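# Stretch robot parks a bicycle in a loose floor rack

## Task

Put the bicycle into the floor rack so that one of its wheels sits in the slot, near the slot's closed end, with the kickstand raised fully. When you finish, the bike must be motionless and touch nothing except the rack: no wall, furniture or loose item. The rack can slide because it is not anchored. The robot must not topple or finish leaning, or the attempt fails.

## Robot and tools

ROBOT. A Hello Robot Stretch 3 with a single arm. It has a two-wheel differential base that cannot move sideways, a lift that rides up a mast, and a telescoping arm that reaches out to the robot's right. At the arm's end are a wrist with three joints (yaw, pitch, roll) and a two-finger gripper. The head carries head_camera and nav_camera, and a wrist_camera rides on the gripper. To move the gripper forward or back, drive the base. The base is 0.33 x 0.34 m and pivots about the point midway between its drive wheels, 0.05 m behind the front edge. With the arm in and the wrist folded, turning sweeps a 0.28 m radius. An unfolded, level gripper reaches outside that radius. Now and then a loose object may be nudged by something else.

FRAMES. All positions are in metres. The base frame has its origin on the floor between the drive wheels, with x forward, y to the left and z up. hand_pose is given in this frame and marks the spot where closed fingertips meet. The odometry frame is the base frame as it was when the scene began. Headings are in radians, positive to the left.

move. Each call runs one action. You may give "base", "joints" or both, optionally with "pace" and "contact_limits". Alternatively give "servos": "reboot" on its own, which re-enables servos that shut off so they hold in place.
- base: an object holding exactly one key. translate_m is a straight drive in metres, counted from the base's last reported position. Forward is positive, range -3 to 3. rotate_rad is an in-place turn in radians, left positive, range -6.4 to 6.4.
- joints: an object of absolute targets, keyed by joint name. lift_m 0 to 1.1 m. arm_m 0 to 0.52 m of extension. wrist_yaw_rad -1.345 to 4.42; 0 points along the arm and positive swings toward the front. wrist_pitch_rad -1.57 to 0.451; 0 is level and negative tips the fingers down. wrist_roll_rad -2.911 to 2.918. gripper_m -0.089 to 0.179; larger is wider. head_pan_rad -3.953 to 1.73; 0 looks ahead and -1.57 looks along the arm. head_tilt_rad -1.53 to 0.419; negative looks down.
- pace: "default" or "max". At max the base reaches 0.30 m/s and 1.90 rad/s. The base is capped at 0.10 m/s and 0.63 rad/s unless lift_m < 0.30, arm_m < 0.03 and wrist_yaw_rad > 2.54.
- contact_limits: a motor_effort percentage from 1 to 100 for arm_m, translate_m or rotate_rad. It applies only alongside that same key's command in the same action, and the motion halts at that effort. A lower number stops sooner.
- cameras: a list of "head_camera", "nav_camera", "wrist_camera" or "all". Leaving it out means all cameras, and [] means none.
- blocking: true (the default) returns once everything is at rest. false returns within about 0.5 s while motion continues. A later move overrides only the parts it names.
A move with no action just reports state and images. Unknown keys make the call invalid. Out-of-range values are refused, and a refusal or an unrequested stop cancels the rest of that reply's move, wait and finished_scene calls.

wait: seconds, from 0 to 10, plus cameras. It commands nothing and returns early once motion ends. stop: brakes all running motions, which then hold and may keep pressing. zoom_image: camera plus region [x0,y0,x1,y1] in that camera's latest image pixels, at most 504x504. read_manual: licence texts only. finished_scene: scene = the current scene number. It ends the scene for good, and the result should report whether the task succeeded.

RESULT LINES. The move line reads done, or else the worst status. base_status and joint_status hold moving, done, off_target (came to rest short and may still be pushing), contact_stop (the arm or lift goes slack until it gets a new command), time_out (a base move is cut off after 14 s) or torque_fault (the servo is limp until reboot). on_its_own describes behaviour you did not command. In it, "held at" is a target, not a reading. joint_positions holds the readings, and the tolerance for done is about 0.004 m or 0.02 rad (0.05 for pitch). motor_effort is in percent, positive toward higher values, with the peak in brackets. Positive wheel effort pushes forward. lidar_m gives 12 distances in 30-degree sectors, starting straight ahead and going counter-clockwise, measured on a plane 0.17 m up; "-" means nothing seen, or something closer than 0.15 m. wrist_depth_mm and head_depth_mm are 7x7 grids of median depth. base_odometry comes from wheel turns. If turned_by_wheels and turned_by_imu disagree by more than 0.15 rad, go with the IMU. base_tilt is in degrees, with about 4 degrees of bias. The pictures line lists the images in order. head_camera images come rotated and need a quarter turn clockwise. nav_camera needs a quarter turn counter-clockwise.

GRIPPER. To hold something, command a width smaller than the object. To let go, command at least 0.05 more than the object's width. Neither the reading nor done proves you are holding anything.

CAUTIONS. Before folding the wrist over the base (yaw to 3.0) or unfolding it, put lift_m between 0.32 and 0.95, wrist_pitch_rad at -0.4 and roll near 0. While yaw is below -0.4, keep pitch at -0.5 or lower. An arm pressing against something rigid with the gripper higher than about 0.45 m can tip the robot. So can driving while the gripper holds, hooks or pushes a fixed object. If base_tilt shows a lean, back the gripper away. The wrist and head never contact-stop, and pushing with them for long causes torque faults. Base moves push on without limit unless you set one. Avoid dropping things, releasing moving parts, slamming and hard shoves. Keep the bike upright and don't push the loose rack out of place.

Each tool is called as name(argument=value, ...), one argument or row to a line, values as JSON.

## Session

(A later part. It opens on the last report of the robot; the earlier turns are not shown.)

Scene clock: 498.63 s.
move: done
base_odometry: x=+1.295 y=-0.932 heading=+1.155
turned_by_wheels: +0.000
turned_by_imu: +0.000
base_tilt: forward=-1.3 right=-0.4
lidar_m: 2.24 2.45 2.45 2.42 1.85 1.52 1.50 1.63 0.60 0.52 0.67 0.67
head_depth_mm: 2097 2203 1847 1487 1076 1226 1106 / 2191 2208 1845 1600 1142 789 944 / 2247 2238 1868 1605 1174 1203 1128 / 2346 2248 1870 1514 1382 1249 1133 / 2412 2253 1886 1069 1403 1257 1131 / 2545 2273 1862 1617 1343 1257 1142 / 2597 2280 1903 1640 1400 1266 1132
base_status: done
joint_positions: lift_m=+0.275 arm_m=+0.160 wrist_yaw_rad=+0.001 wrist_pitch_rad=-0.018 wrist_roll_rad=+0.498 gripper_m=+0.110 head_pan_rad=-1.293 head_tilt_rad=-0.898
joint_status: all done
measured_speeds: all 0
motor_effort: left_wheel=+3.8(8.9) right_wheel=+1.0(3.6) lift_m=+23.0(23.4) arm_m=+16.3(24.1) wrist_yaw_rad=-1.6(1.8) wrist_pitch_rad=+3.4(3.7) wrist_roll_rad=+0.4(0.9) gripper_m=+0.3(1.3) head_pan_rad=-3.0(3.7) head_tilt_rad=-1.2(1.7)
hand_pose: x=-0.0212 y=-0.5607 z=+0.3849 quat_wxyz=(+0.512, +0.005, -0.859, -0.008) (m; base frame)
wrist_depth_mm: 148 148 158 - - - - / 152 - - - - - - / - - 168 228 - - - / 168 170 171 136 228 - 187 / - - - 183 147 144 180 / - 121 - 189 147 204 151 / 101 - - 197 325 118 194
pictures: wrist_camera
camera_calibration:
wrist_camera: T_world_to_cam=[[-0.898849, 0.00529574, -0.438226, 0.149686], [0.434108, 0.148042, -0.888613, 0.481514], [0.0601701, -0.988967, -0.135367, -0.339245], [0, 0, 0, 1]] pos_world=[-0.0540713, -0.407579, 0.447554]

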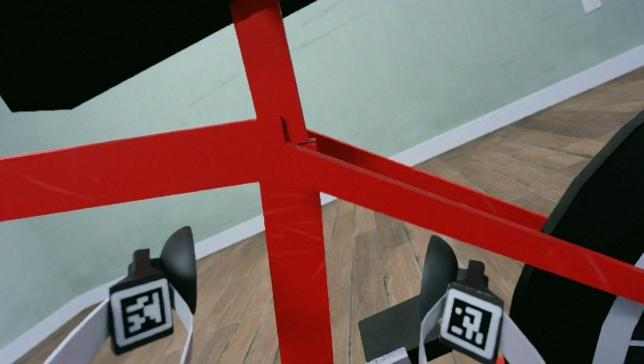

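move(
  base={"translate_m": 0.008},
  joints={"arm_m": 0.21},
  cameras=[],
)

move(
  joints={"gripper_m": -0.06},
  cameras=[],
)

move(
  base={"translate_m": -0.08},
  joints={"gripper_m": -0.075, "lift_m": 0.281},
  cameras=["wrist_camera", "head_camera"],
)

move(
  base={"translate_m": -0.08},
  joints={"gripper_m": -0.08, "wrist_yaw_rad": -0.04},
  cameras=["wrist_camera", "head_camera", "nav_camera"],
)

zoom_image(
  camera="nav_camera",
  region=[170, 250, 400, 504],
)

Scene clock: 504.57 s.
move: done
base_odometry: x=+1.299 y=-0.925 heading=+1.155
turned_by_wheels: +0.000
turned_by_imu: +0.000
base_tilt: forward=-1.3 right=-0.4
lidar_m: 2.23 2.43 2.44 2.42 1.88 1.53 1.51 1.65 0.60 0.52 0.67 0.66
head_depth_mm: 2092 2215 1834 906 1071 1222 1100 / 2169 2203 1859 1599 1040 814 943 / 2268 2201 1859 1566 1159 1229 1123 / 2299 2255 1862 1515 1376 1255 1126 / 2439 2251 1845 1076 1385 1258 1129 / 2548 2302 1859 1633 1349 1265 1138 / 2584 2283 1910 1640 1398 1266 1138
base_status: done
joint_positions: lift_m=+0.275 arm_m=+0.210 wrist_yaw_rad=+0.001 wrist_pitch_rad=-0.018 wrist_roll_rad=+0.498 gripper_m=+0.110 head_pan_rad=-1.293 head_tilt_rad=-0.898
joint_status: all done
measured_speeds: all 0
motor_effort: left_wheel=+4.3(7.6) right_wheel=+1.0(3.4) lift_m=+24.9(25.2) arm_m=+15.1(25.3) wrist_yaw_rad=-1.0(2.1) wrist_pitch_rad=+3.2(3.5) wrist_roll_rad=+0.6(0.8) gripper_m=+0.3(1.2) head_pan_rad=-2.7(3.4) head_tilt_rad=-1.5(1.8)
hand_pose: x=-0.0212 y=-0.6107 z=+0.3849 quat_wxyz=(+0.512, +0.005, -0.859, -0.008) (m; base frame)
wrist_depth_mm: - - 112 - - - - / - - - - - - - / - 116 116 172 - - - / 119 120 122 84 99 - 887 / - - - 127 87 89 191 / - 121 - 132 147 136 92 / 101 - 971 137 315 118 155
pictures: none
No camera images: "cameras" was empty.

Scene clock: 506.80 s.
move: done
base_odometry: x=+1.299 y=-0.925 heading=+1.155
turned_by_wheels: +0.000
turned_by_imu: +0.000
base_tilt: forward=-1.3 right=-0.4
lidar_m: 2.23 2.43 2.45 2.42 1.87 1.53 1.51 1.64 0.60 0.52 0.66 0.66
head_depth_mm: 2110 2212 1851 907 1073 1219 1104 / 2185 2215 1851 1584 1008 814 943 / 2255 2223 1863 1571 1165 1228 1129 / 2350 2241 1884 1521 1383 1259 1131 / 2430 2266 1832 1068 1394 1260 1137 / 2560 2270 1887 1629 1346 1267 1134 / 2594 2302 1892 1632 1404 1266 1139
base_status: not commanded
joint_positions: lift_m=+0.275 arm_m=+0.210 wrist_yaw_rad=+0.001 wrist_pitch_rad=-0.018 wrist_roll_rad=+0.495 gripper_m=-0.059 head_pan_rad=-1.293 head_tilt_rad=-0.898
joint_status: all done
measured_speeds: all 0
motor_effort: left_wheel=+4.1(4.6) right_wheel=+0.7(1.2) lift_m=+25.0(25.9) arm_m=+13.1(15.9) wrist_yaw_rad=-1.2(2.5) wrist_pitch_rad=+3.7(3.7) wrist_roll_rad=+1.6(1.8) gripper_m=-31.0(99.3) head_pan_rad=-3.5(3.7) head_tilt_rad=-1.4(1.8)
hand_pose: x=-0.0212 y=-0.6107 z=+0.3849 quat_wxyz=(+0.513, +0.005, -0.858, -0.008) (m; base frame)
wrist_depth_mm: - - 112 - - - - / - - - - - - - / - 116 116 171 - - - / 118 119 120 83 174 - 901 / - - - 127 87 88 191 / - - 127 130 708 648 92 / - - 122 137 123 569 155
pictures: none
No camera images: "cameras" was empty.

Scene clock: 508.73 s.
move: off_target
base_odometry: x=+1.267 y=-0.998 heading=+1.156
turned_by_wheels: +0.001
turned_by_imu: +0.001
base_tilt: forward=-1.3 right=-0.5
lidar_m: 2.31 2.52 2.45 2.43 1.77 1.45 1.43 1.56 0.60 0.53 0.75 2.33
head_depth_mm: 2097 2181 1851 920 1070 1202 1104 / 2158 2222 1851 983 1000 815 943 / 2233 2238 1859 1514 1199 1238 1126 / 2321 2264 1865 1149 1360 1252 1131 / 2434 2241 1843 1158 1413 1257 1131 / 2525 2252 1887 1634 1382 1272 1136 / 2616 2296 1894 1634 1397 1268 1144
base_status: done
joint_positions: lift_m=+0.281 arm_m=+0.210 wrist_yaw_rad=+0.028 wrist_pitch_rad=-0.024 wrist_roll_rad=+0.486 gripper_m=-0.071 head_pan_rad=-1.293 head_tilt_rad=-0.898
joint_status: gripper_m off_target (ended at -0.071, target -0.075); the others done
measured_speeds: all 0
on_its_own: wrist_yaw_rad is at rest, and its effort (-23.8) is outside its rest range (-9 to +9)
motor_effort: left_wheel=+9.0(32.3) right_wheel=-15.8(56.7) lift_m=+32.1(37.5) arm_m=-0.2(13.3) wrist_yaw_rad=-23.8(98.5) wrist_pitch_rad=+4.4(9.4) wrist_roll_rad=+4.4(6.1) gripper_m=-23.5(93.8) head_pan_rad=-3.1(3.4) head_tilt_rad=-0.7(1.8)
hand_pose: x=-0.0143 y=-0.6105 z=+0.3895 quat_wxyz=(+0.516, +0.018, -0.856, -0.003) (m; base frame)
wrist_depth_mm: 124 130 124 - - - - / 141 - 130 - - - - / - - 136 183 - - - / 152 146 139 133 187 - 883 / - - - 102 101 187 687 / - - 127 143 122 99 108 / - - 121 164 317 513 99
pictures: head_camera (sideways), wrist_camera
camera_calibration:
head_camera: T_world_to_cam=[[-0.170636, 0.767721, -0.617647, 0.830846], [0.966251, 0.253145, 0.04771, -0.0653685], [0.192982, -0.588661, -0.785007, 0.981754], [0, 0, 0, 1]] pos_world=[0.0154734, -0.0433903, 1.28697]
wrist_camera: T_world_to_cam=[[-0.903604, -0.0168748, -0.428037, 0.140586], [0.419767, 0.164363, -0.892626, 0.50133], [0.0854161, -0.986256, -0.141435, -0.383879], [0, 0, 0, 1]] pos_world=[-0.0506182, -0.45863, 0.453382]

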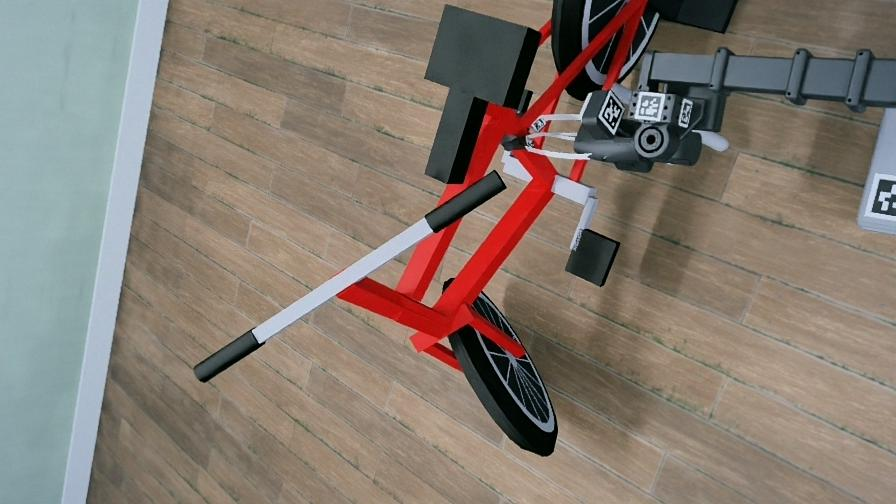

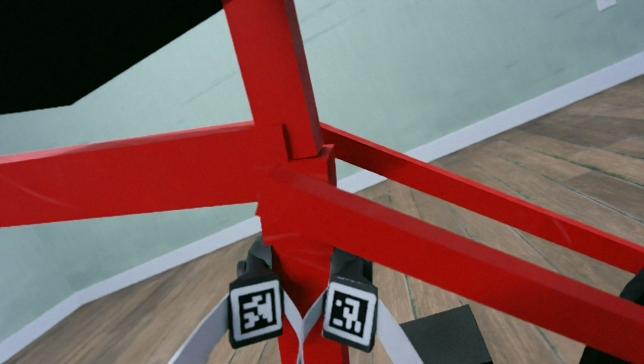

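Scene clock: 510.63 s.
move: done
base_odometry: x=+1.234 y=-1.071 heading=+1.156
turned_by_wheels: +0.000
turned_by_imu: +0.000
base_tilt: forward=-1.4 right=-0.5
lidar_m: 2.39 2.61 2.46 2.45 1.70 1.37 1.36 1.48 0.61 0.54 0.83 2.42
head_depth_mm: 2097 2192 1839 908 1119 1203 1101 / 2159 2191 1854 1005 1160 814 944 / 2239 2209 1869 1219 1359 1225 1121 / 2322 2240 1057 1510 1360 1257 1134 / 2427 2246 1893 1318 1417 1257 1132 / 2504 2251 1877 1609 1423 1263 1136 / 2598 2289 1906 1633 1426 1268 1136
base_status: done
joint_positions: lift_m=+0.281 arm_m=+0.210 wrist_yaw_rad=-0.036 wrist_pitch_rad=-0.022 wrist_roll_rad=+0.497 gripper_m=-0.076 head_pan_rad=-1.293 head_tilt_rad=-0.898
joint_status: all done
measured_speeds: all 0
motor_effort: left_wheel=+0.6(27.4) right_wheel=-2.0(56.1) lift_m=+22.9(32.1) arm_m=+15.4(16.2) wrist_yaw_rad=-2.8(94.8) wrist_pitch_rad=+4.1(6.6) wrist_roll_rad=+0.7(4.7) gripper_m=-20.6(74.6) head_pan_rad=-2.5(3.5) head_tilt_rad=-0.3(1.6)
hand_pose: x=-0.0307 y=-0.6104 z=+0.3899 quat_wxyz=(+0.512, -0.010, -0.859, -0.019) (m; base frame)
wrist_depth_mm: - 181 173 - - - - / - 197 - 190 - - - / - - 198 186 - - - / 244 228 - 149 224 - 906 / - - - 199 145 141 172 / - - - 127 847 640 136 / 302 310 117 124 346 327 179
pictures: head_camera (sideways), nav_camera (sideways), wrist_camera
camera_calibration:
head_camera: T_world_to_cam=[[-0.170639, 0.767721, -0.617647, 0.830846], [0.96625, 0.253149, 0.04771, -0.0653685], [0.192984, -0.58866, -0.785007, 0.981754], [0, 0, 0, 1]] pos_world=[0.0154736, -0.0433903, 1.28697]
nav_camera: T_world_to_cam=[[0.219164, -0.753753, 0.619535, -0.763708], [-0.950023, -0.309538, -0.0405216, 0.111095], [0.222313, -0.579692, -0.783922, 0.974852], [0, 0, 0, 1]] pos_world=[0.0561978, 0.0238549, 1.24185]
wrist_camera: T_world_to_cam=[[-0.898305, 0.0405831, -0.437494, 0.164837], [0.438759, 0.135429, -0.888341, 0.489768], [0.0231976, -0.989956, -0.139462, -0.387304], [0, 0, 0, 1]] pos_world=[-0.0578319, -0.456432, 0.453182]

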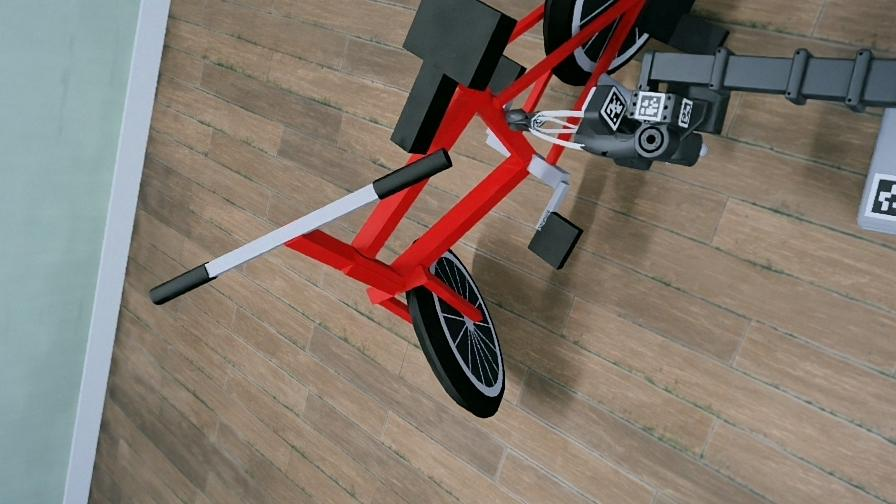

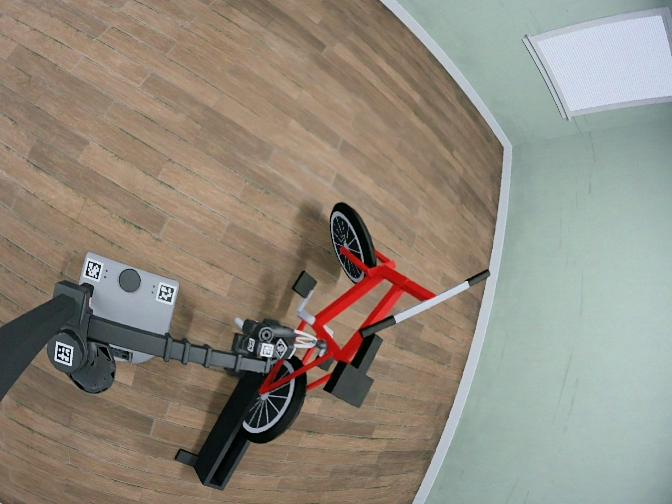

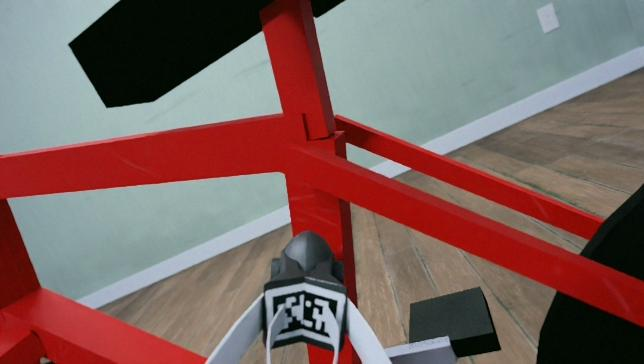

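Scaled by 1.984 from the camera's 672x504 image, which has a finer 792x594 frame.

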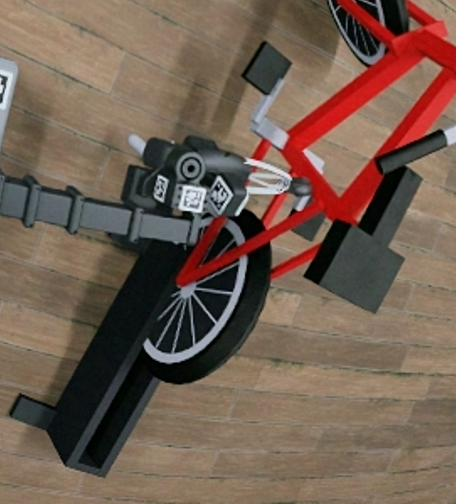

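move(
  joints={"gripper_m": 0.11, "arm_m": 0.04, "lift_m": 0.275, "wrist_pitch_rad": 0.0, "wrist_yaw_rad": 0.0},
  cameras=[],
)

move(
  base={"rotate_rad": -0.52},
  cameras=[],
)

move(
  base={"translate_m": 0.24},
  cameras=[],
)

move(
  base={"rotate_rad": 0.12},
  cameras=["wrist_camera", "head_camera"],
)

Scene clock: 524.50 s.
move: done
base_odometry: x=+1.234 y=-1.071 heading=+1.156
turned_by_wheels: +0.000
turned_by_imu: +0.000
base_tilt: forward=-1.3 right=-0.4
lidar_m: 2.39 2.61 2.47 2.45 1.70 1.36 1.35 1.48 0.61 0.54 0.82 2.40
head_depth_mm: 2089 2207 1849 909 1115 1223 1116 / 2172 2240 1855 997 1329 1210 701 / 2252 2254 1867 1251 1352 1214 947 / 2329 2247 1052 1519 1363 1251 1129 / 2418 2210 1876 1328 1415 1260 1131 / 2539 2300 1899 1636 1427 1261 1140 / 2607 2294 1895 1629 1424 1271 1141
base_status: not commanded
joint_positions: lift_m=+0.275 arm_m=+0.040 wrist_yaw_rad=-0.001 wrist_pitch_rad=-0.022 wrist_roll_rad=+0.497 gripper_m=+0.110 head_pan_rad=-1.293 head_tilt_rad=-0.898
joint_status: all done
measured_speeds: all 0
motor_effort: left_wheel=+0.5(0.9) right_wheel=-2.2(2.3) lift_m=+21.4(24.0) arm_m=-15.1(22.1) wrist_yaw_rad=+0.8(2.8) wrist_pitch_rad=+3.9(5.7) wrist_roll_rad=+1.0(1.2) gripper_m=+0.5(79.8) head_pan_rad=-3.4(3.5) head_tilt_rad=-1.3(1.9)
hand_pose: x=-0.0218 y=-0.4406 z=+0.3840 quat_wxyz=(+0.512, +0.005, -0.859, -0.010) (m; base frame)
wrist_depth_mm: 498 - - 273 - - - / - - 350 - - - 272 / - - 384 346 - 304 269 / - - - 378 373 300 285 / - 485 - - - 313 290 / - 121 452 457 457 330 309 / 101 125 809 418 362 119 331
pictures: none
No camera images: "cameras" was empty.

Scene clock: 526.43 s.
move: done
base_odometry: x=+1.234 y=-1.071 heading=+0.636
turned_by_wheels: -0.520
turned_by_imu: -0.510
base_tilt: forward=-1.3 right=-0.5
lidar_m: 2.41 2.39 2.62 2.46 2.45 1.69 1.37 1.36 1.48 0.61 0.54 0.82
head_depth_mm: 2251 2212 1822 1587 1319 1240 1115 / 2242 2232 1869 1605 1228 1234 701 / 2204 2226 1865 1603 1175 1211 946 / 2164 2243 1867 1523 1202 1238 1127 / 2151 2263 1899 1004 1365 1261 1141 / 2127 2279 1880 1525 1204 1260 1133 / 2070 2249 1915 1140 1400 1271 1141
base_status: done
joint_positions: lift_m=+0.275 arm_m=+0.040 wrist_yaw_rad=-0.001 wrist_pitch_rad=-0.022 wrist_roll_rad=+0.497 gripper_m=+0.110 head_pan_rad=-1.293 head_tilt_rad=-0.898
joint_status: not commanded
measured_speeds: all 0
motor_effort: left_wheel=+4.2(9.8) right_wheel=-5.0(7.8) lift_m=+23.1(24.2) arm_m=-14.1(15.8) wrist_yaw_rad=+0.7(2.1) wrist_pitch_rad=+4.1(4.3) wrist_roll_rad=+0.8(1.1) gripper_m=+0.6(1.5) head_pan_rad=-2.1(3.3) head_tilt_rad=-1.2(1.9)
hand_pose: x=-0.0218 y=-0.4406 z=+0.3840 quat_wxyz=(+0.512, +0.005, -0.859, -0.010) (m; base frame)
wrist_depth_mm: - - - - - - - / - - - - - - - / 332 - - - - - - / - - - - - - 904 / - - 345 350 370 866 418 / 363 121 333 350 358 390 402 / 100 124 340 361 375 120 410
pictures: none
No camera images: "cameras" was empty.

Scene clock: 529.97 s.
move: done
base_odometry: x=+1.427 y=-0.929 heading=+0.636
turned_by_wheels: +0.000
turned_by_imu: +0.001
base_tilt: forward=-1.3 right=-0.5
lidar_m: 2.18 2.17 2.37 2.56 2.54 1.94 1.59 1.58 0.63 0.52 0.64 0.63
head_depth_mm: 2183 2211 1849 1591 1116 1246 1117 / 2135 2237 1852 909 1180 1191 700 / 2125 2228 1864 969 1163 1208 941 / 2107 2250 1870 1600 1359 1245 1131 / 2054 2253 1884 1058 1368 1258 1137 / 2037 2210 1887 1569 1200 1256 1134 / 1987 2216 1810 1635 1214 1242 1138
base_status: done
joint_positions: lift_m=+0.275 arm_m=+0.040 wrist_yaw_rad=-0.001 wrist_pitch_rad=-0.022 wrist_roll_rad=+0.497 gripper_m=+0.110 head_pan_rad=-1.293 head_tilt_rad=-0.898
joint_status: not commanded
measured_speeds: all 0
motor_effort: left_wheel=+2.8(8.3) right_wheel=+0.1(3.8) lift_m=+27.4(27.4) arm_m=-15.3(15.9) wrist_yaw_rad=+1.3(2.5) wrist_pitch_rad=+4.1(4.3) wrist_roll_rad=+0.7(1.2) gripper_m=-0.3(1.5) head_pan_rad=-3.1(3.5) head_tilt_rad=-1.0(1.8)
hand_pose: x=-0.0218 y=-0.4406 z=+0.3840 quat_wxyz=(+0.512, +0.005, -0.859, -0.010) (m; base frame)
wrist_depth_mm: - - 226 - - - - / - 259 285 - - - - / 259 - - - - 331 350 / 269 278 285 - 325 334 352 / - - 298 - 316 339 367 / - 121 307 - 332 328 358 / 101 - 313 440 336 119 357
pictures: none
No camera images: "cameras" was empty.

Scene clock: 531.03 s.
move: done
base_odometry: x=+1.427 y=-0.929 heading=+0.756
turned_by_wheels: +0.120
turned_by_imu: +0.118
base_tilt: forward=-1.3 right=-0.5
lidar_m: 2.16 2.17 2.53 2.53 2.54 1.81 1.58 1.58 0.60 0.52 0.64 0.62
head_depth_mm: 2084 2203 1860 904 1086 1227 1120 / 2081 2233 1845 1597 1195 1187 700 / 2062 2234 1868 1603 1212 1211 942 / 2060 2253 1865 1517 1344 1229 1132 / 2073 2232 1895 1038 1370 1257 1134 / 2055 2241 1850 1623 1217 1268 1136 / 2064 2241 1919 1612 1429 1271 1137
base_status: done
joint_positions: lift_m=+0.275 arm_m=+0.040 wrist_yaw_rad=-0.001 wrist_pitch_rad=-0.022 wrist_roll_rad=+0.497 gripper_m=+0.110 head_pan_rad=-1.293 head_tilt_rad=-0.898
joint_status: not commanded
measured_speeds: all 0
motor_effort: left_wheel=-3.6(7.3) right_wheel=+4.3(6.8) lift_m=+28.1(28.3) arm_m=-14.8(15.6) wrist_yaw_rad=+0.1(2.7) wrist_pitch_rad=+4.0(4.2) wrist_roll_rad=+0.8(1.1) gripper_m=+0.5(1.0) head_pan_rad=-3.1(3.2) head_tilt_rad=-0.9(1.5)
hand_pose: x=-0.0218 y=-0.4406 z=+0.3840 quat_wxyz=(+0.512, +0.005, -0.859, -0.010) (m; base frame)
wrist_depth_mm: - - 258 280 - - - / - 258 292 - - - 305 / - - 282 284 - 304 300 / 273 - - - - 299 308 / - - - - - 310 311 / - 121 - 453 149 313 320 / 295 303 917 392 398 119 332
pictures: head_camera (sideways), wrist_camera
camera_calibration:
head_camera: T_world_to_cam=[[-0.170636, 0.767721, -0.617647, 0.830846], [0.966251, 0.253146, 0.04771, -0.0653685], [0.192983, -0.588661, -0.785007, 0.981754], [0, 0, 0, 1]] pos_world=[0.0154734, -0.0433903, 1.28697]
wrist_camera: T_world_to_cam=[[-0.899156, 0.00899671, -0.437536, 0.149458], [0.433801, 0.150259, -0.888391, 0.46405], [0.0577509, -0.988606, -0.139009, -0.219047], [0, 0, 0, 1]] pos_world=[-0.0542693, -0.287623, 0.447202]

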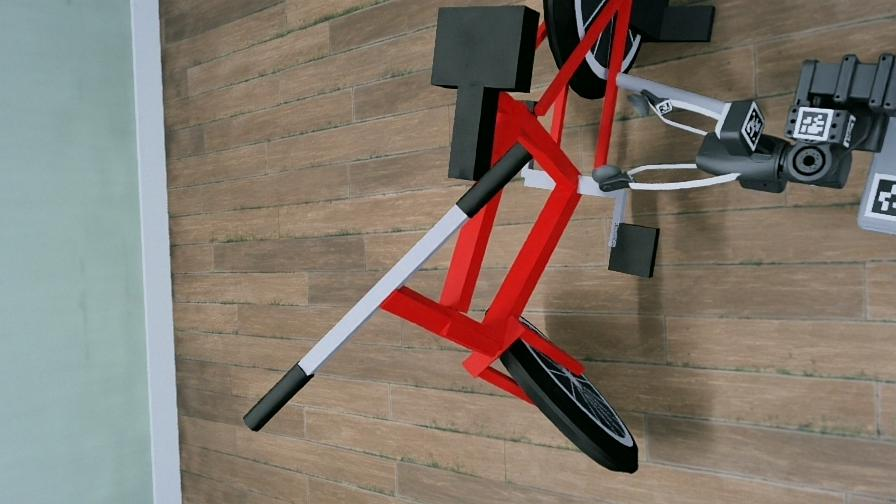

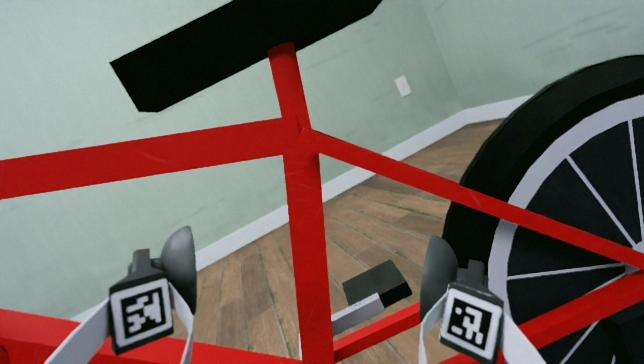

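move(
  joints={"arm_m": 0.21},
  cameras=["wrist_camera"],
)

move(
  joints={"gripper_m": -0.06},
  cameras=[],
)

move(
  base={"translate_m": -0.08},
  joints={"gripper_m": -0.075, "lift_m": 0.281, "arm_m": 0.217},
  cameras=["wrist_camera"],
)

move(
  base={"translate_m": -0.08},
  joints={"gripper_m": -0.08, "arm_m": 0.235, "wrist_yaw_rad": -0.02},
  cameras=["wrist_camera", "head_camera", "nav_camera"],
)

zoom_image(
  camera="nav_camera",
  region=[170, 250, 400, 504],
)

Scene clock: 541.50 s.
move: done
base_odometry: x=+1.427 y=-0.929 heading=+0.756
turned_by_wheels: +0.000
turned_by_imu: +0.000
base_tilt: forward=-1.3 right=-0.4
lidar_m: 2.17 2.17 2.52 2.53 2.54 1.82 1.58 1.58 0.60 0.52 0.64 0.63
head_depth_mm: 2079 2217 1847 906 1088 1223 1101 / 2065 2204 1854 1592 1023 812 944 / 2086 2233 1873 1601 1161 1232 1125 / 2061 2240 1875 1513 1343 1234 1128 / 2060 2246 1889 1044 1367 1258 1135 / 2039 2235 1818 1610 1208 1259 1132 / 2036 2232 1892 1629 1429 1267 1136
base_status: not commanded
joint_positions: lift_m=+0.275 arm_m=+0.210 wrist_yaw_rad=-0.001 wrist_pitch_rad=-0.022 wrist_roll_rad=+0.497 gripper_m=+0.110 head_pan_rad=-1.293 head_tilt_rad=-0.898
joint_status: all done
measured_speeds: all 0
motor_effort: left_wheel=-3.7(4.5) right_wheel=+4.4(4.6) lift_m=+34.4(34.4) arm_m=+15.4(24.3) wrist_yaw_rad=+0.9(3.2) wrist_pitch_rad=+4.0(4.3) wrist_roll_rad=+0.9(1.2) gripper_m=+0.8(1.1) head_pan_rad=-2.8(3.5) head_tilt_rad=-1.3(1.8)
hand_pose: x=-0.0217 y=-0.6106 z=+0.3840 quat_wxyz=(+0.512, +0.005, -0.859, -0.010) (m; base frame)
wrist_depth_mm: 126 - 109 - - - - / - - 112 - - - - / - 109 111 - - - - / - 111 113 79 173 - 878 / - - - 121 84 87 192 / - 122 124 126 148 136 92 / 101 - 126 129 316 118 154
pictures: wrist_camera
camera_calibration:
wrist_camera: T_world_to_cam=[[-0.899157, 0.00883102, -0.437537, 0.150929], [0.433774, 0.150339, -0.888391, 0.489623], [0.0579333, -0.988595, -0.139009, -0.387102], [0, 0, 0, 1]] pos_world=[-0.0542505, -0.457629, 0.447203]

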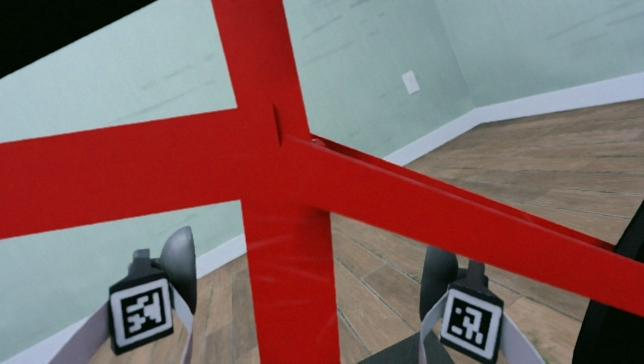

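Scene clock: 543.73 s.
move: done
base_odometry: x=+1.427 y=-0.929 heading=+0.756
turned_by_wheels: +0.000
turned_by_imu: +0.000
base_tilt: forward=-1.3 right=-0.5
lidar_m: 2.17 2.17 2.53 2.53 2.54 1.82 1.58 1.58 0.60 0.52 0.64 0.63
head_depth_mm: 2099 2226 1854 904 1087 1220 1098 / 2090 2239 1853 1587 1012 816 944 / 2067 2253 1849 1612 1163 1231 1126 / 2066 2226 1887 1504 1343 1239 1131 / 2061 2260 1893 1044 1373 1259 1137 / 2073 2243 1833 1615 1204 1259 1139 / 2061 2217 1895 1632 1429 1274 1141
base_status: not commanded
joint_positions: lift_m=+0.275 arm_m=+0.210 wrist_yaw_rad=+0.010 wrist_pitch_rad=-0.014 wrist_roll_rad=+0.490 gripper_m=-0.058 head_pan_rad=-1.293 head_tilt_rad=-0.898
joint_status: all done
measured_speeds: all 0
motor_effort: left_wheel=-1.6(4.3) right_wheel=-0.3(4.6) lift_m=+28.7(34.4) arm_m=+13.6(16.3) wrist_yaw_rad=-8.7(10.3) wrist_pitch_rad=+3.0(4.2) wrist_roll_rad=+2.9(3.4) gripper_m=-33.8(99.5) head_pan_rad=-2.1(3.6) head_tilt_rad=-1.1(1.8)
hand_pose: x=-0.0188 y=-0.6108 z=+0.3858 quat_wxyz=(+0.515, +0.008, -0.857, -0.004) (m; base frame)
wrist_depth_mm: - - 111 - - - - / - - 114 - - - - / - 112 113 171 - - - / - 114 115 80 88 - 944 / - - - 121 85 87 190 / - - 122 125 744 663 91 / - - 121 129 124 571 153
pictures: none
No camera images: "cameras" was empty.

Scene clock: 546.03 s.
move: off_target
base_odometry: x=+1.369 y=-0.984 heading=+0.756
turned_by_wheels: +0.000
turned_by_imu: +0.001
base_tilt: forward=-1.3 right=-0.5
lidar_m: 2.24 2.25 2.61 2.51 2.52 1.73 1.50 1.50 0.61 0.53 0.71 0.71
head_depth_mm: 2114 2191 1854 1521 1105 1204 1103 / 2108 2218 1859 925 1035 819 946 / 2103 2244 1849 1498 1185 1232 1123 / 2090 2239 1872 1131 1359 1253 1126 / 2086 2303 1836 1097 1412 1261 1131 / 2073 2272 1863 1615 1349 1265 1137 / 2067 2238 1910 1628 1382 1270 1139
base_status: done
joint_positions: lift_m=+0.281 arm_m=+0.217 wrist_yaw_rad=+0.097 wrist_pitch_rad=-0.024 wrist_roll_rad=+0.483 gripper_m=-0.071 head_pan_rad=-1.293 head_tilt_rad=-0.898
joint_status: gripper_m off_target (ended at -0.071, target -0.075); the others done
measured_speeds: all 0
on_its_own: wrist_yaw_rad is held at +0.086, not at your +0.000, by its stall guard, which is not easing now; wrist_yaw_rad is at rest, and its effort (-9.8) is outside its rest range (-9 to +9)
motor_effort: left_wheel=+6.8(23.6) right_wheel=-11.3(45.0) lift_m=+32.4(37.6) arm_m=-13.3(23.4) wrist_yaw_rad=-9.8(80.1) wrist_pitch_rad=+4.6(8.1) wrist_roll_rad=+5.4(5.9) gripper_m=-24.3(97.5) head_pan_rad=-2.9(3.6) head_tilt_rad=-0.9(1.8)
hand_pose: x=+0.0034 y=-0.6164 z=+0.3894 quat_wxyz=(+0.518, +0.048, -0.854, +0.015) (m; base frame)
wrist_depth_mm: 115 132 118 - - - - / 144 - 123 - - - - / - - 126 148 - - - / 138 135 130 125 180 - 905 / - - - 94 92 182 676 / - - 129 140 95 93 98 / - - 124 151 307 531 95
pictures: wrist_camera
camera_calibration:
wrist_camera: T_world_to_cam=[[-0.901682, -0.0795046, -0.425028, 0.116648], [0.404358, 0.193183, -0.893966, 0.513123], [0.153183, -0.977936, -0.142042, -0.386091], [0, 0, 0, 1]] pos_world=[-0.0431628, -0.467425, 0.453452]

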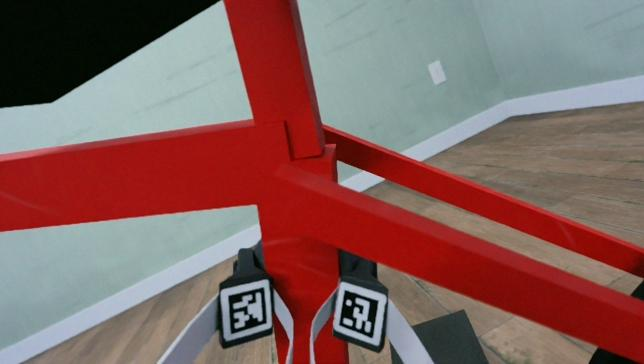

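Scene clock: 548.33 s.
move: off_target
base_odometry: x=+1.311 y=-1.039 heading=+0.757
turned_by_wheels: +0.000
turned_by_imu: +0.001
base_tilt: forward=-1.3 right=-0.4
lidar_m: 2.32 2.32 2.70 2.49 2.50 1.64 1.42 1.43 0.61 0.54 0.80 2.61
head_depth_mm: 2106 2190 1842 1494 1093 1203 1101 / 2126 2225 1850 944 995 848 942 / 2107 2243 1859 1259 1219 1233 1128 / 2102 2251 1872 1182 1367 1260 1131 / 2109 2247 1839 1219 1423 1252 1131 / 2108 2268 1912 1610 1405 1260 1133 / 2085 2269 1904 1634 1437 1272 1143
base_status: done
joint_positions: lift_m=+0.281 arm_m=+0.235 wrist_yaw_rad=+0.068 wrist_pitch_rad=-0.015 wrist_roll_rad=+0.489 gripper_m=-0.076 head_pan_rad=-1.293 head_tilt_rad=-0.898
joint_status: wrist_yaw_rad off_target (ended at +0.068, target -0.020); gripper_m off_target (ended at -0.076, target -0.080); the others done
measured_speeds: all 0
on_its_own: wrist_yaw_rad is held at +0.057, not at your -0.020, by its stall guard, which is not easing now; wrist_yaw_rad is at rest, and its effort (-10.3) is outside its rest range (-9 to +9)
motor_effort: left_wheel=+6.7(24.9) right_wheel=-10.6(45.9) lift_m=+19.3(33.0) arm_m=-20.5(22.4) wrist_yaw_rad=-10.3(80.7) wrist_pitch_rad=+3.0(6.2) wrist_roll_rad=+3.9(5.7) gripper_m=-22.9(80.7) head_pan_rad=-3.2(3.6) head_tilt_rad=-1.5(1.7)
hand_pose: x=-0.0041 y=-0.6352 z=+0.3916 quat_wxyz=(+0.515, +0.033, -0.856, +0.011) (m; base frame)
wrist_depth_mm: 132 127 126 - - - - / 141 - 132 - - - - / - - 140 158 - - - / 166 156 143 137 183 - 925 / - - 148 102 972 797 180 / - - 127 129 99 101 594 / - - 123 167 318 98 95
pictures: head_camera (sideways), nav_camera (sideways), wrist_camera
camera_calibration:
head_camera: T_world_to_cam=[[-0.170636, 0.767721, -0.617647, 0.830846], [0.966251, 0.253145, 0.04771, -0.0653685], [0.192982, -0.588661, -0.785007, 0.981754], [0, 0, 0, 1]] pos_world=[0.0154734, -0.0433903, 1.28697]
nav_camera: T_world_to_cam=[[0.219161, -0.753754, 0.619535, -0.763708], [-0.950024, -0.309535, -0.0405216, 0.111095], [0.222311, -0.579693, -0.783922, 0.974852], [0, 0, 0, 1]] pos_world=[0.0561979, 0.0238548, 1.24185]
wrist_camera: T_world_to_cam=[[-0.900965, -0.0561714, -0.430241, 0.12616], [0.415504, 0.173917, -0.89281, 0.509057], [0.124977, -0.983157, -0.133353, -0.409842], [0, 0, 0, 1]] pos_world=[-0.0466292, -0.484386, 0.454117]

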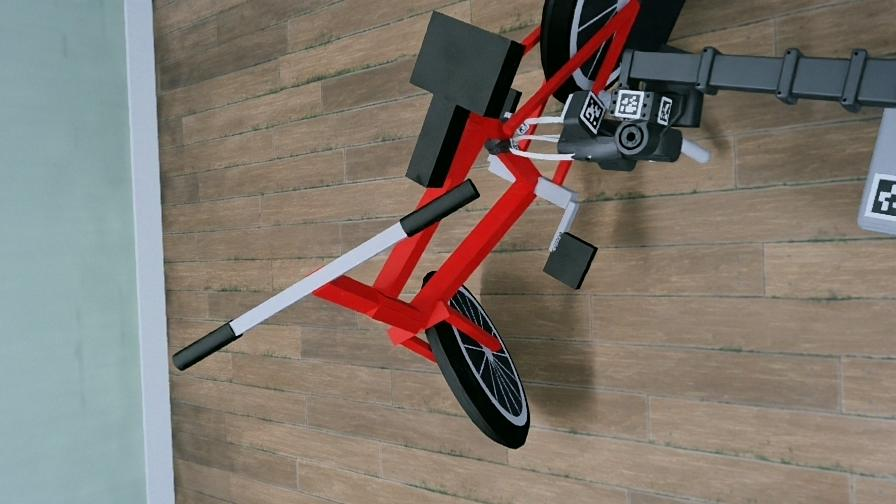

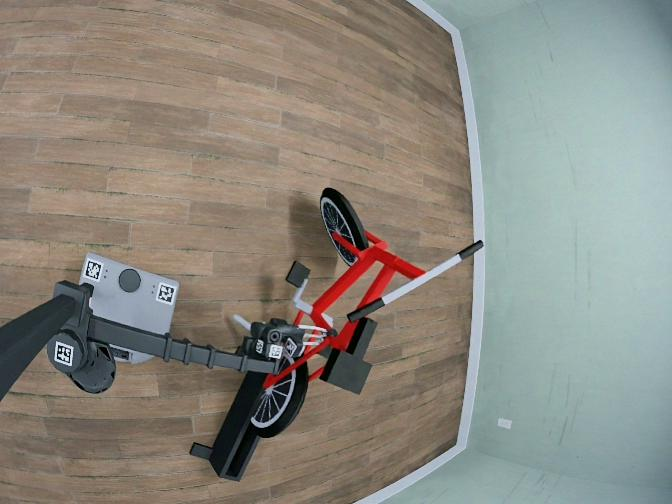

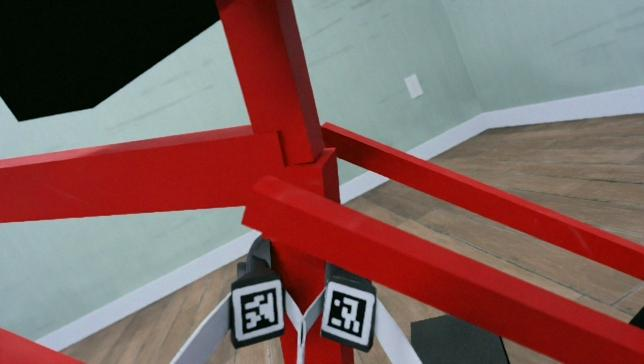

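Scaled by 1.984 from the camera's 672x504 image, which has a finer 792x594 frame.

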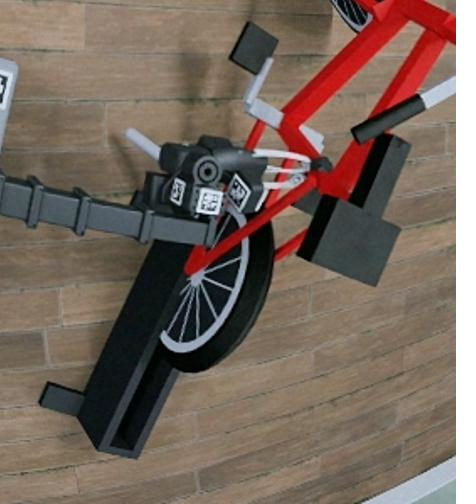

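move(
  joints={"gripper_m": 0.11},
  cameras=[],
)

move(
  joints={"gripper_m": 0.11, "arm_m": 0.04, "lift_m": 0.275, "wrist_pitch_rad": 0.0, "wrist_yaw_rad": 0.0},
  cameras=[],
)

move(
  base={"rotate_rad": -0.42},
  cameras=[],
)

move(
  base={"translate_m": 0.23},
  cameras=[],
)

move(
  base={"rotate_rad": 0.09},
  cameras=["wrist_camera", "head_camera"],
)

Scene clock: 559.87 s.
move: done
base_odometry: x=+1.311 y=-1.039 heading=+0.757
turned_by_wheels: +0.000
turned_by_imu: +0.000
base_tilt: forward=-1.3 right=-0.5
lidar_m: 2.32 2.32 2.70 2.49 2.50 1.64 1.42 1.42 0.62 0.54 0.80 2.61
head_depth_mm: 2119 2205 1843 1491 1090 1208 1109 / 2098 2207 1857 944 1001 843 944 / 2103 2228 1859 1025 1220 1226 1123 / 2104 2238 1838 1187 1362 1254 1136 / 2103 2237 1831 1218 1410 1250 1130 / 2107 2273 1897 1629 1412 1266 1136 / 2090 2261 1887 1629 1427 1269 1136
base_status: not commanded
joint_positions: lift_m=+0.281 arm_m=+0.235 wrist_yaw_rad=+0.061 wrist_pitch_rad=-0.020 wrist_roll_rad=+0.500 gripper_m=+0.110 head_pan_rad=-1.293 head_tilt_rad=-0.898
joint_status: all done
measured_speeds: all 0
on_its_own: wrist_yaw_rad is held at +0.057, not at your -0.020, by its stall guard, which is not easing now
motor_effort: left_wheel=+2.4(6.9) right_wheel=-3.2(10.6) lift_m=+21.7(21.8) arm_m=+16.2(16.2) wrist_yaw_rad=-3.3(10.9) wrist_pitch_rad=+3.5(3.9) wrist_roll_rad=-0.2(3.8) gripper_m=+0.4(80.4) head_pan_rad=-2.8(3.6) head_tilt_rad=-1.5(1.8)
hand_pose: x=-0.0058 y=-0.6352 z=+0.3905 quat_wxyz=(+0.511, +0.031, -0.859, +0.007) (m; base frame)
wrist_depth_mm: 133 130 127 - - - - / 144 - 133 - - - - / - - 142 186 - - - / 169 158 143 143 185 - 932 / - - 146 104 109 760 178 / - 122 - 160 102 101 588 / 101 - - 173 318 112 97
pictures: none
No camera images: "cameras" was empty.

Scene clock: 562.53 s.
move: done
base_odometry: x=+1.311 y=-1.039 heading=+0.757
turned_by_wheels: +0.000
turned_by_imu: +0.000
base_tilt: forward=-1.3 right=-0.5
lidar_m: 2.32 2.32 2.71 2.49 2.50 1.64 1.42 1.42 0.62 0.55 0.80 2.60
head_depth_mm: 2132 2202 1857 926 1108 1219 1119 / 2117 2214 1859 943 1331 1196 703 / 2111 2239 1872 1199 1358 1189 946 / 2107 2248 1824 1185 1360 1262 1129 / 2100 2177 1878 1264 1417 1258 1132 / 2100 2266 1886 1629 1420 1267 1137 / 2092 2272 1904 1635 1424 1265 1143
base_status: not commanded
joint_positions: lift_m=+0.275 arm_m=+0.040 wrist_yaw_rad=+0.001 wrist_pitch_rad=-0.024 wrist_roll_rad=+0.506 gripper_m=+0.110 head_pan_rad=-1.293 head_tilt_rad=-0.898
joint_status: all done
measured_speeds: all 0
motor_effort: left_wheel=+0.5(5.0) right_wheel=-1.3(7.4) lift_m=+34.4(37.1) arm_m=-15.1(29.0) wrist_yaw_rad=+0.2(26.9) wrist_pitch_rad=+4.3(8.0) wrist_roll_rad=-2.3(4.1) gripper_m=+0.5(2.7) head_pan_rad=-2.5(3.5) head_tilt_rad=-0.8(1.7)
hand_pose: x=-0.0212 y=-0.4406 z=+0.3835 quat_wxyz=(+0.508, +0.007, -0.861, -0.010) (m; base frame)
wrist_depth_mm: - - 260 279 - - - / - - 325 - - - 275 / - - 359 383 - 299 280 / 418 - - 359 334 305 294 / 450 - - - 540 307 304 / - 122 - 460 150 331 304 / 101 124 425 419 358 118 318
pictures: none
No camera images: "cameras" was empty.

Scene clock: 564.30 s.
move: done
base_odometry: x=+1.311 y=-1.039 heading=+0.337
turned_by_wheels: -0.420
turned_by_imu: -0.412
base_tilt: forward=-1.3 right=-0.5
lidar_m: 2.54 2.32 2.34 2.72 2.49 2.36 1.56 1.42 0.69 0.55 0.55 0.80
head_depth_mm: 1966 2104 1859 1589 1278 1242 1118 / 2263 2222 1847 1595 1223 1231 701 / 2445 2217 1870 1596 1181 1213 947 / 2344 2267 1866 936 1338 1235 1134 / 2217 2285 1875 1030 1375 1256 1130 / 2121 2264 1904 1562 1364 1260 1134 / 1998 2213 1901 1078 1403 1269 1138
base_status: done
joint_positions: lift_m=+0.275 arm_m=+0.040 wrist_yaw_rad=+0.001 wrist_pitch_rad=-0.024 wrist_roll_rad=+0.506 gripper_m=+0.110 head_pan_rad=-1.293 head_tilt_rad=-0.898
joint_status: not commanded
measured_speeds: all 0
motor_effort: left_wheel=+4.2(8.6) right_wheel=-5.3(8.1) lift_m=+33.1(34.4) arm_m=-14.9(15.2) wrist_yaw_rad=-1.1(2.6) wrist_pitch_rad=+4.3(4.6) wrist_roll_rad=-2.2(2.7) gripper_m=+0.2(1.1) head_pan_rad=-2.6(3.9) head_tilt_rad=-0.6(1.7)
hand_pose: x=-0.0212 y=-0.4406 z=+0.3835 quat_wxyz=(+0.508, +0.007, -0.861, -0.010) (m; base frame)
wrist_depth_mm: - - - - - - - / - - - - - - - / 250 - - - - - - / - - - - - - 893 / 362 - - 345 364 795 414 / 310 122 344 357 150 390 405 / 100 303 320 355 354 119 412
pictures: none
No camera images: "cameras" was empty.

Scene clock: 567.73 s.
move: done
base_odometry: x=+1.528 y=-0.963 heading=+0.337
turned_by_wheels: +0.000
turned_by_imu: +0.001
base_tilt: forward=-1.4 right=-0.4
lidar_m: 2.34 2.14 2.17 2.69 2.64 2.64 1.76 1.60 0.64 0.54 0.64 0.62
head_depth_mm: 2217 2189 1847 1554 1127 1248 1114 / 2384 2192 1849 919 1234 1205 702 / 2288 2230 1866 977 1171 1214 949 / 2167 2253 1874 1514 1343 1240 1131 / 2064 2259 1898 1035 1374 1259 1135 / 1992 2182 1849 1629 1212 1266 1137 / 1902 2102 1857 1647 1421 1263 1137
base_status: done
joint_positions: lift_m=+0.275 arm_m=+0.040 wrist_yaw_rad=+0.001 wrist_pitch_rad=-0.024 wrist_roll_rad=+0.506 gripper_m=+0.110 head_pan_rad=-1.293 head_tilt_rad=-0.898
joint_status: not commanded
measured_speeds: all 0
motor_effort: left_wheel=+2.6(8.3) right_wheel=+0.1(3.9) lift_m=+31.7(33.6) arm_m=-14.0(15.0) wrist_yaw_rad=-1.8(2.3) wrist_pitch_rad=+4.3(4.6) wrist_roll_rad=-2.3(2.6) gripper_m=+0.1(1.2) head_pan_rad=-3.8(3.8) head_tilt_rad=-1.1(1.7)
hand_pose: x=-0.0212 y=-0.4406 z=+0.3835 quat_wxyz=(+0.508, +0.007, -0.861, -0.010) (m; base frame)
wrist_depth_mm: - - 232 301 - - - / - 265 284 - - - - / - - 296 - - 333 348 / 274 280 301 - 335 339 354 / - - - - 336 345 374 / - 122 - 503 147 358 363 / 101 326 976 406 408 120 362
pictures: none
No camera images: "cameras" was empty.

Scene clock: 568.70 s.
move: done
base_odometry: x=+1.528 y=-0.963 heading=+0.427
turned_by_wheels: +0.090
turned_by_imu: +0.088
base_tilt: forward=-1.3 right=-0.5
lidar_m: 2.25 2.14 2.19 2.79 2.64 2.38 1.69 1.60 0.54 0.54 0.63 0.62
head_depth_mm: 2329 2206 1855 901 1099 1247 1118 / 2256 2258 1851 1585 1332 1156 702 / 2174 2242 1858 1602 1184 1218 942 / 2103 2249 1881 1084 1368 1238 1130 / 2011 2192 1848 1060 1365 1250 1138 / 1955 2145 1845 1617 1224 1266 1138 / 1881 2109 1897 1633 1420 1268 1136
base_status: done
joint_positions: lift_m=+0.275 arm_m=+0.040 wrist_yaw_rad=+0.001 wrist_pitch_rad=-0.024 wrist_roll_rad=+0.506 gripper_m=+0.110 head_pan_rad=-1.293 head_tilt_rad=-0.898
joint_status: not commanded
measured_speeds: all 0
motor_effort: left_wheel=-4.6(6.6) right_wheel=+4.4(6.4) lift_m=+31.8(32.7) arm_m=-13.8(14.7) wrist_yaw_rad=-2.1(2.1) wrist_pitch_rad=+4.3(4.7) wrist_roll_rad=-2.2(2.6) gripper_m=+0.4(0.8) head_pan_rad=-2.6(3.5) head_tilt_rad=-1.3(1.6)
hand_pose: x=-0.0212 y=-0.4406 z=+0.3835 quat_wxyz=(+0.508, +0.007, -0.861, -0.010) (m; base frame)
wrist_depth_mm: - - 261 283 - - - / - 268 - - - - 308 / - - 287 291 - 316 311 / 275 - - - - 316 323 / - - - - - 326 333 / - 121 - 477 438 332 326 / 291 309 347 370 399 119 335
pictures: head_camera (sideways), wrist_camera
camera_calibration:
head_camera: T_world_to_cam=[[-0.170636, 0.767721, -0.617647, 0.830846], [0.966251, 0.253146, 0.04771, -0.0653685], [0.192983, -0.588661, -0.785007, 0.981754], [0, 0, 0, 1]] pos_world=[0.0154734, -0.0433903, 1.28697]
wrist_camera: T_world_to_cam=[[-0.894996, 0.00787946, -0.446004, 0.152642], [0.441847, 0.152968, -0.883952, 0.462991], [0.0612593, -0.9882, -0.140387, -0.218313], [0, 0, 0, 1]] pos_world=[-0.0545832, -0.287762, 0.446693]

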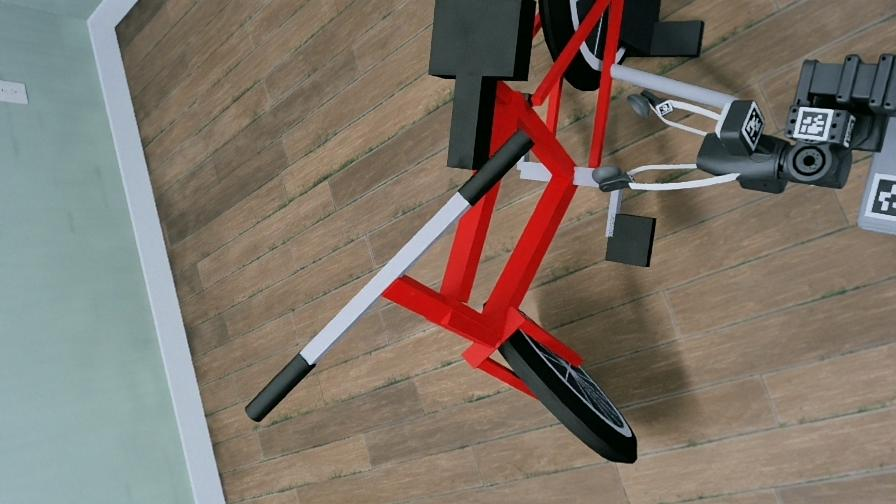

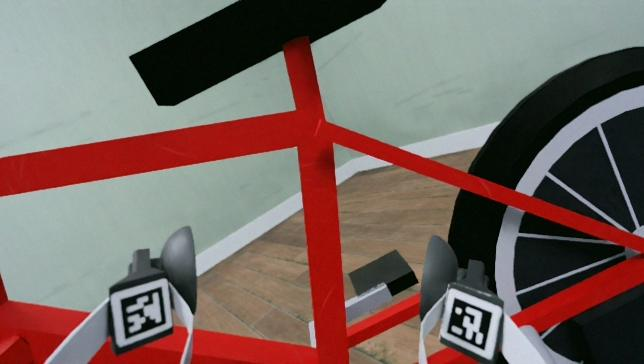

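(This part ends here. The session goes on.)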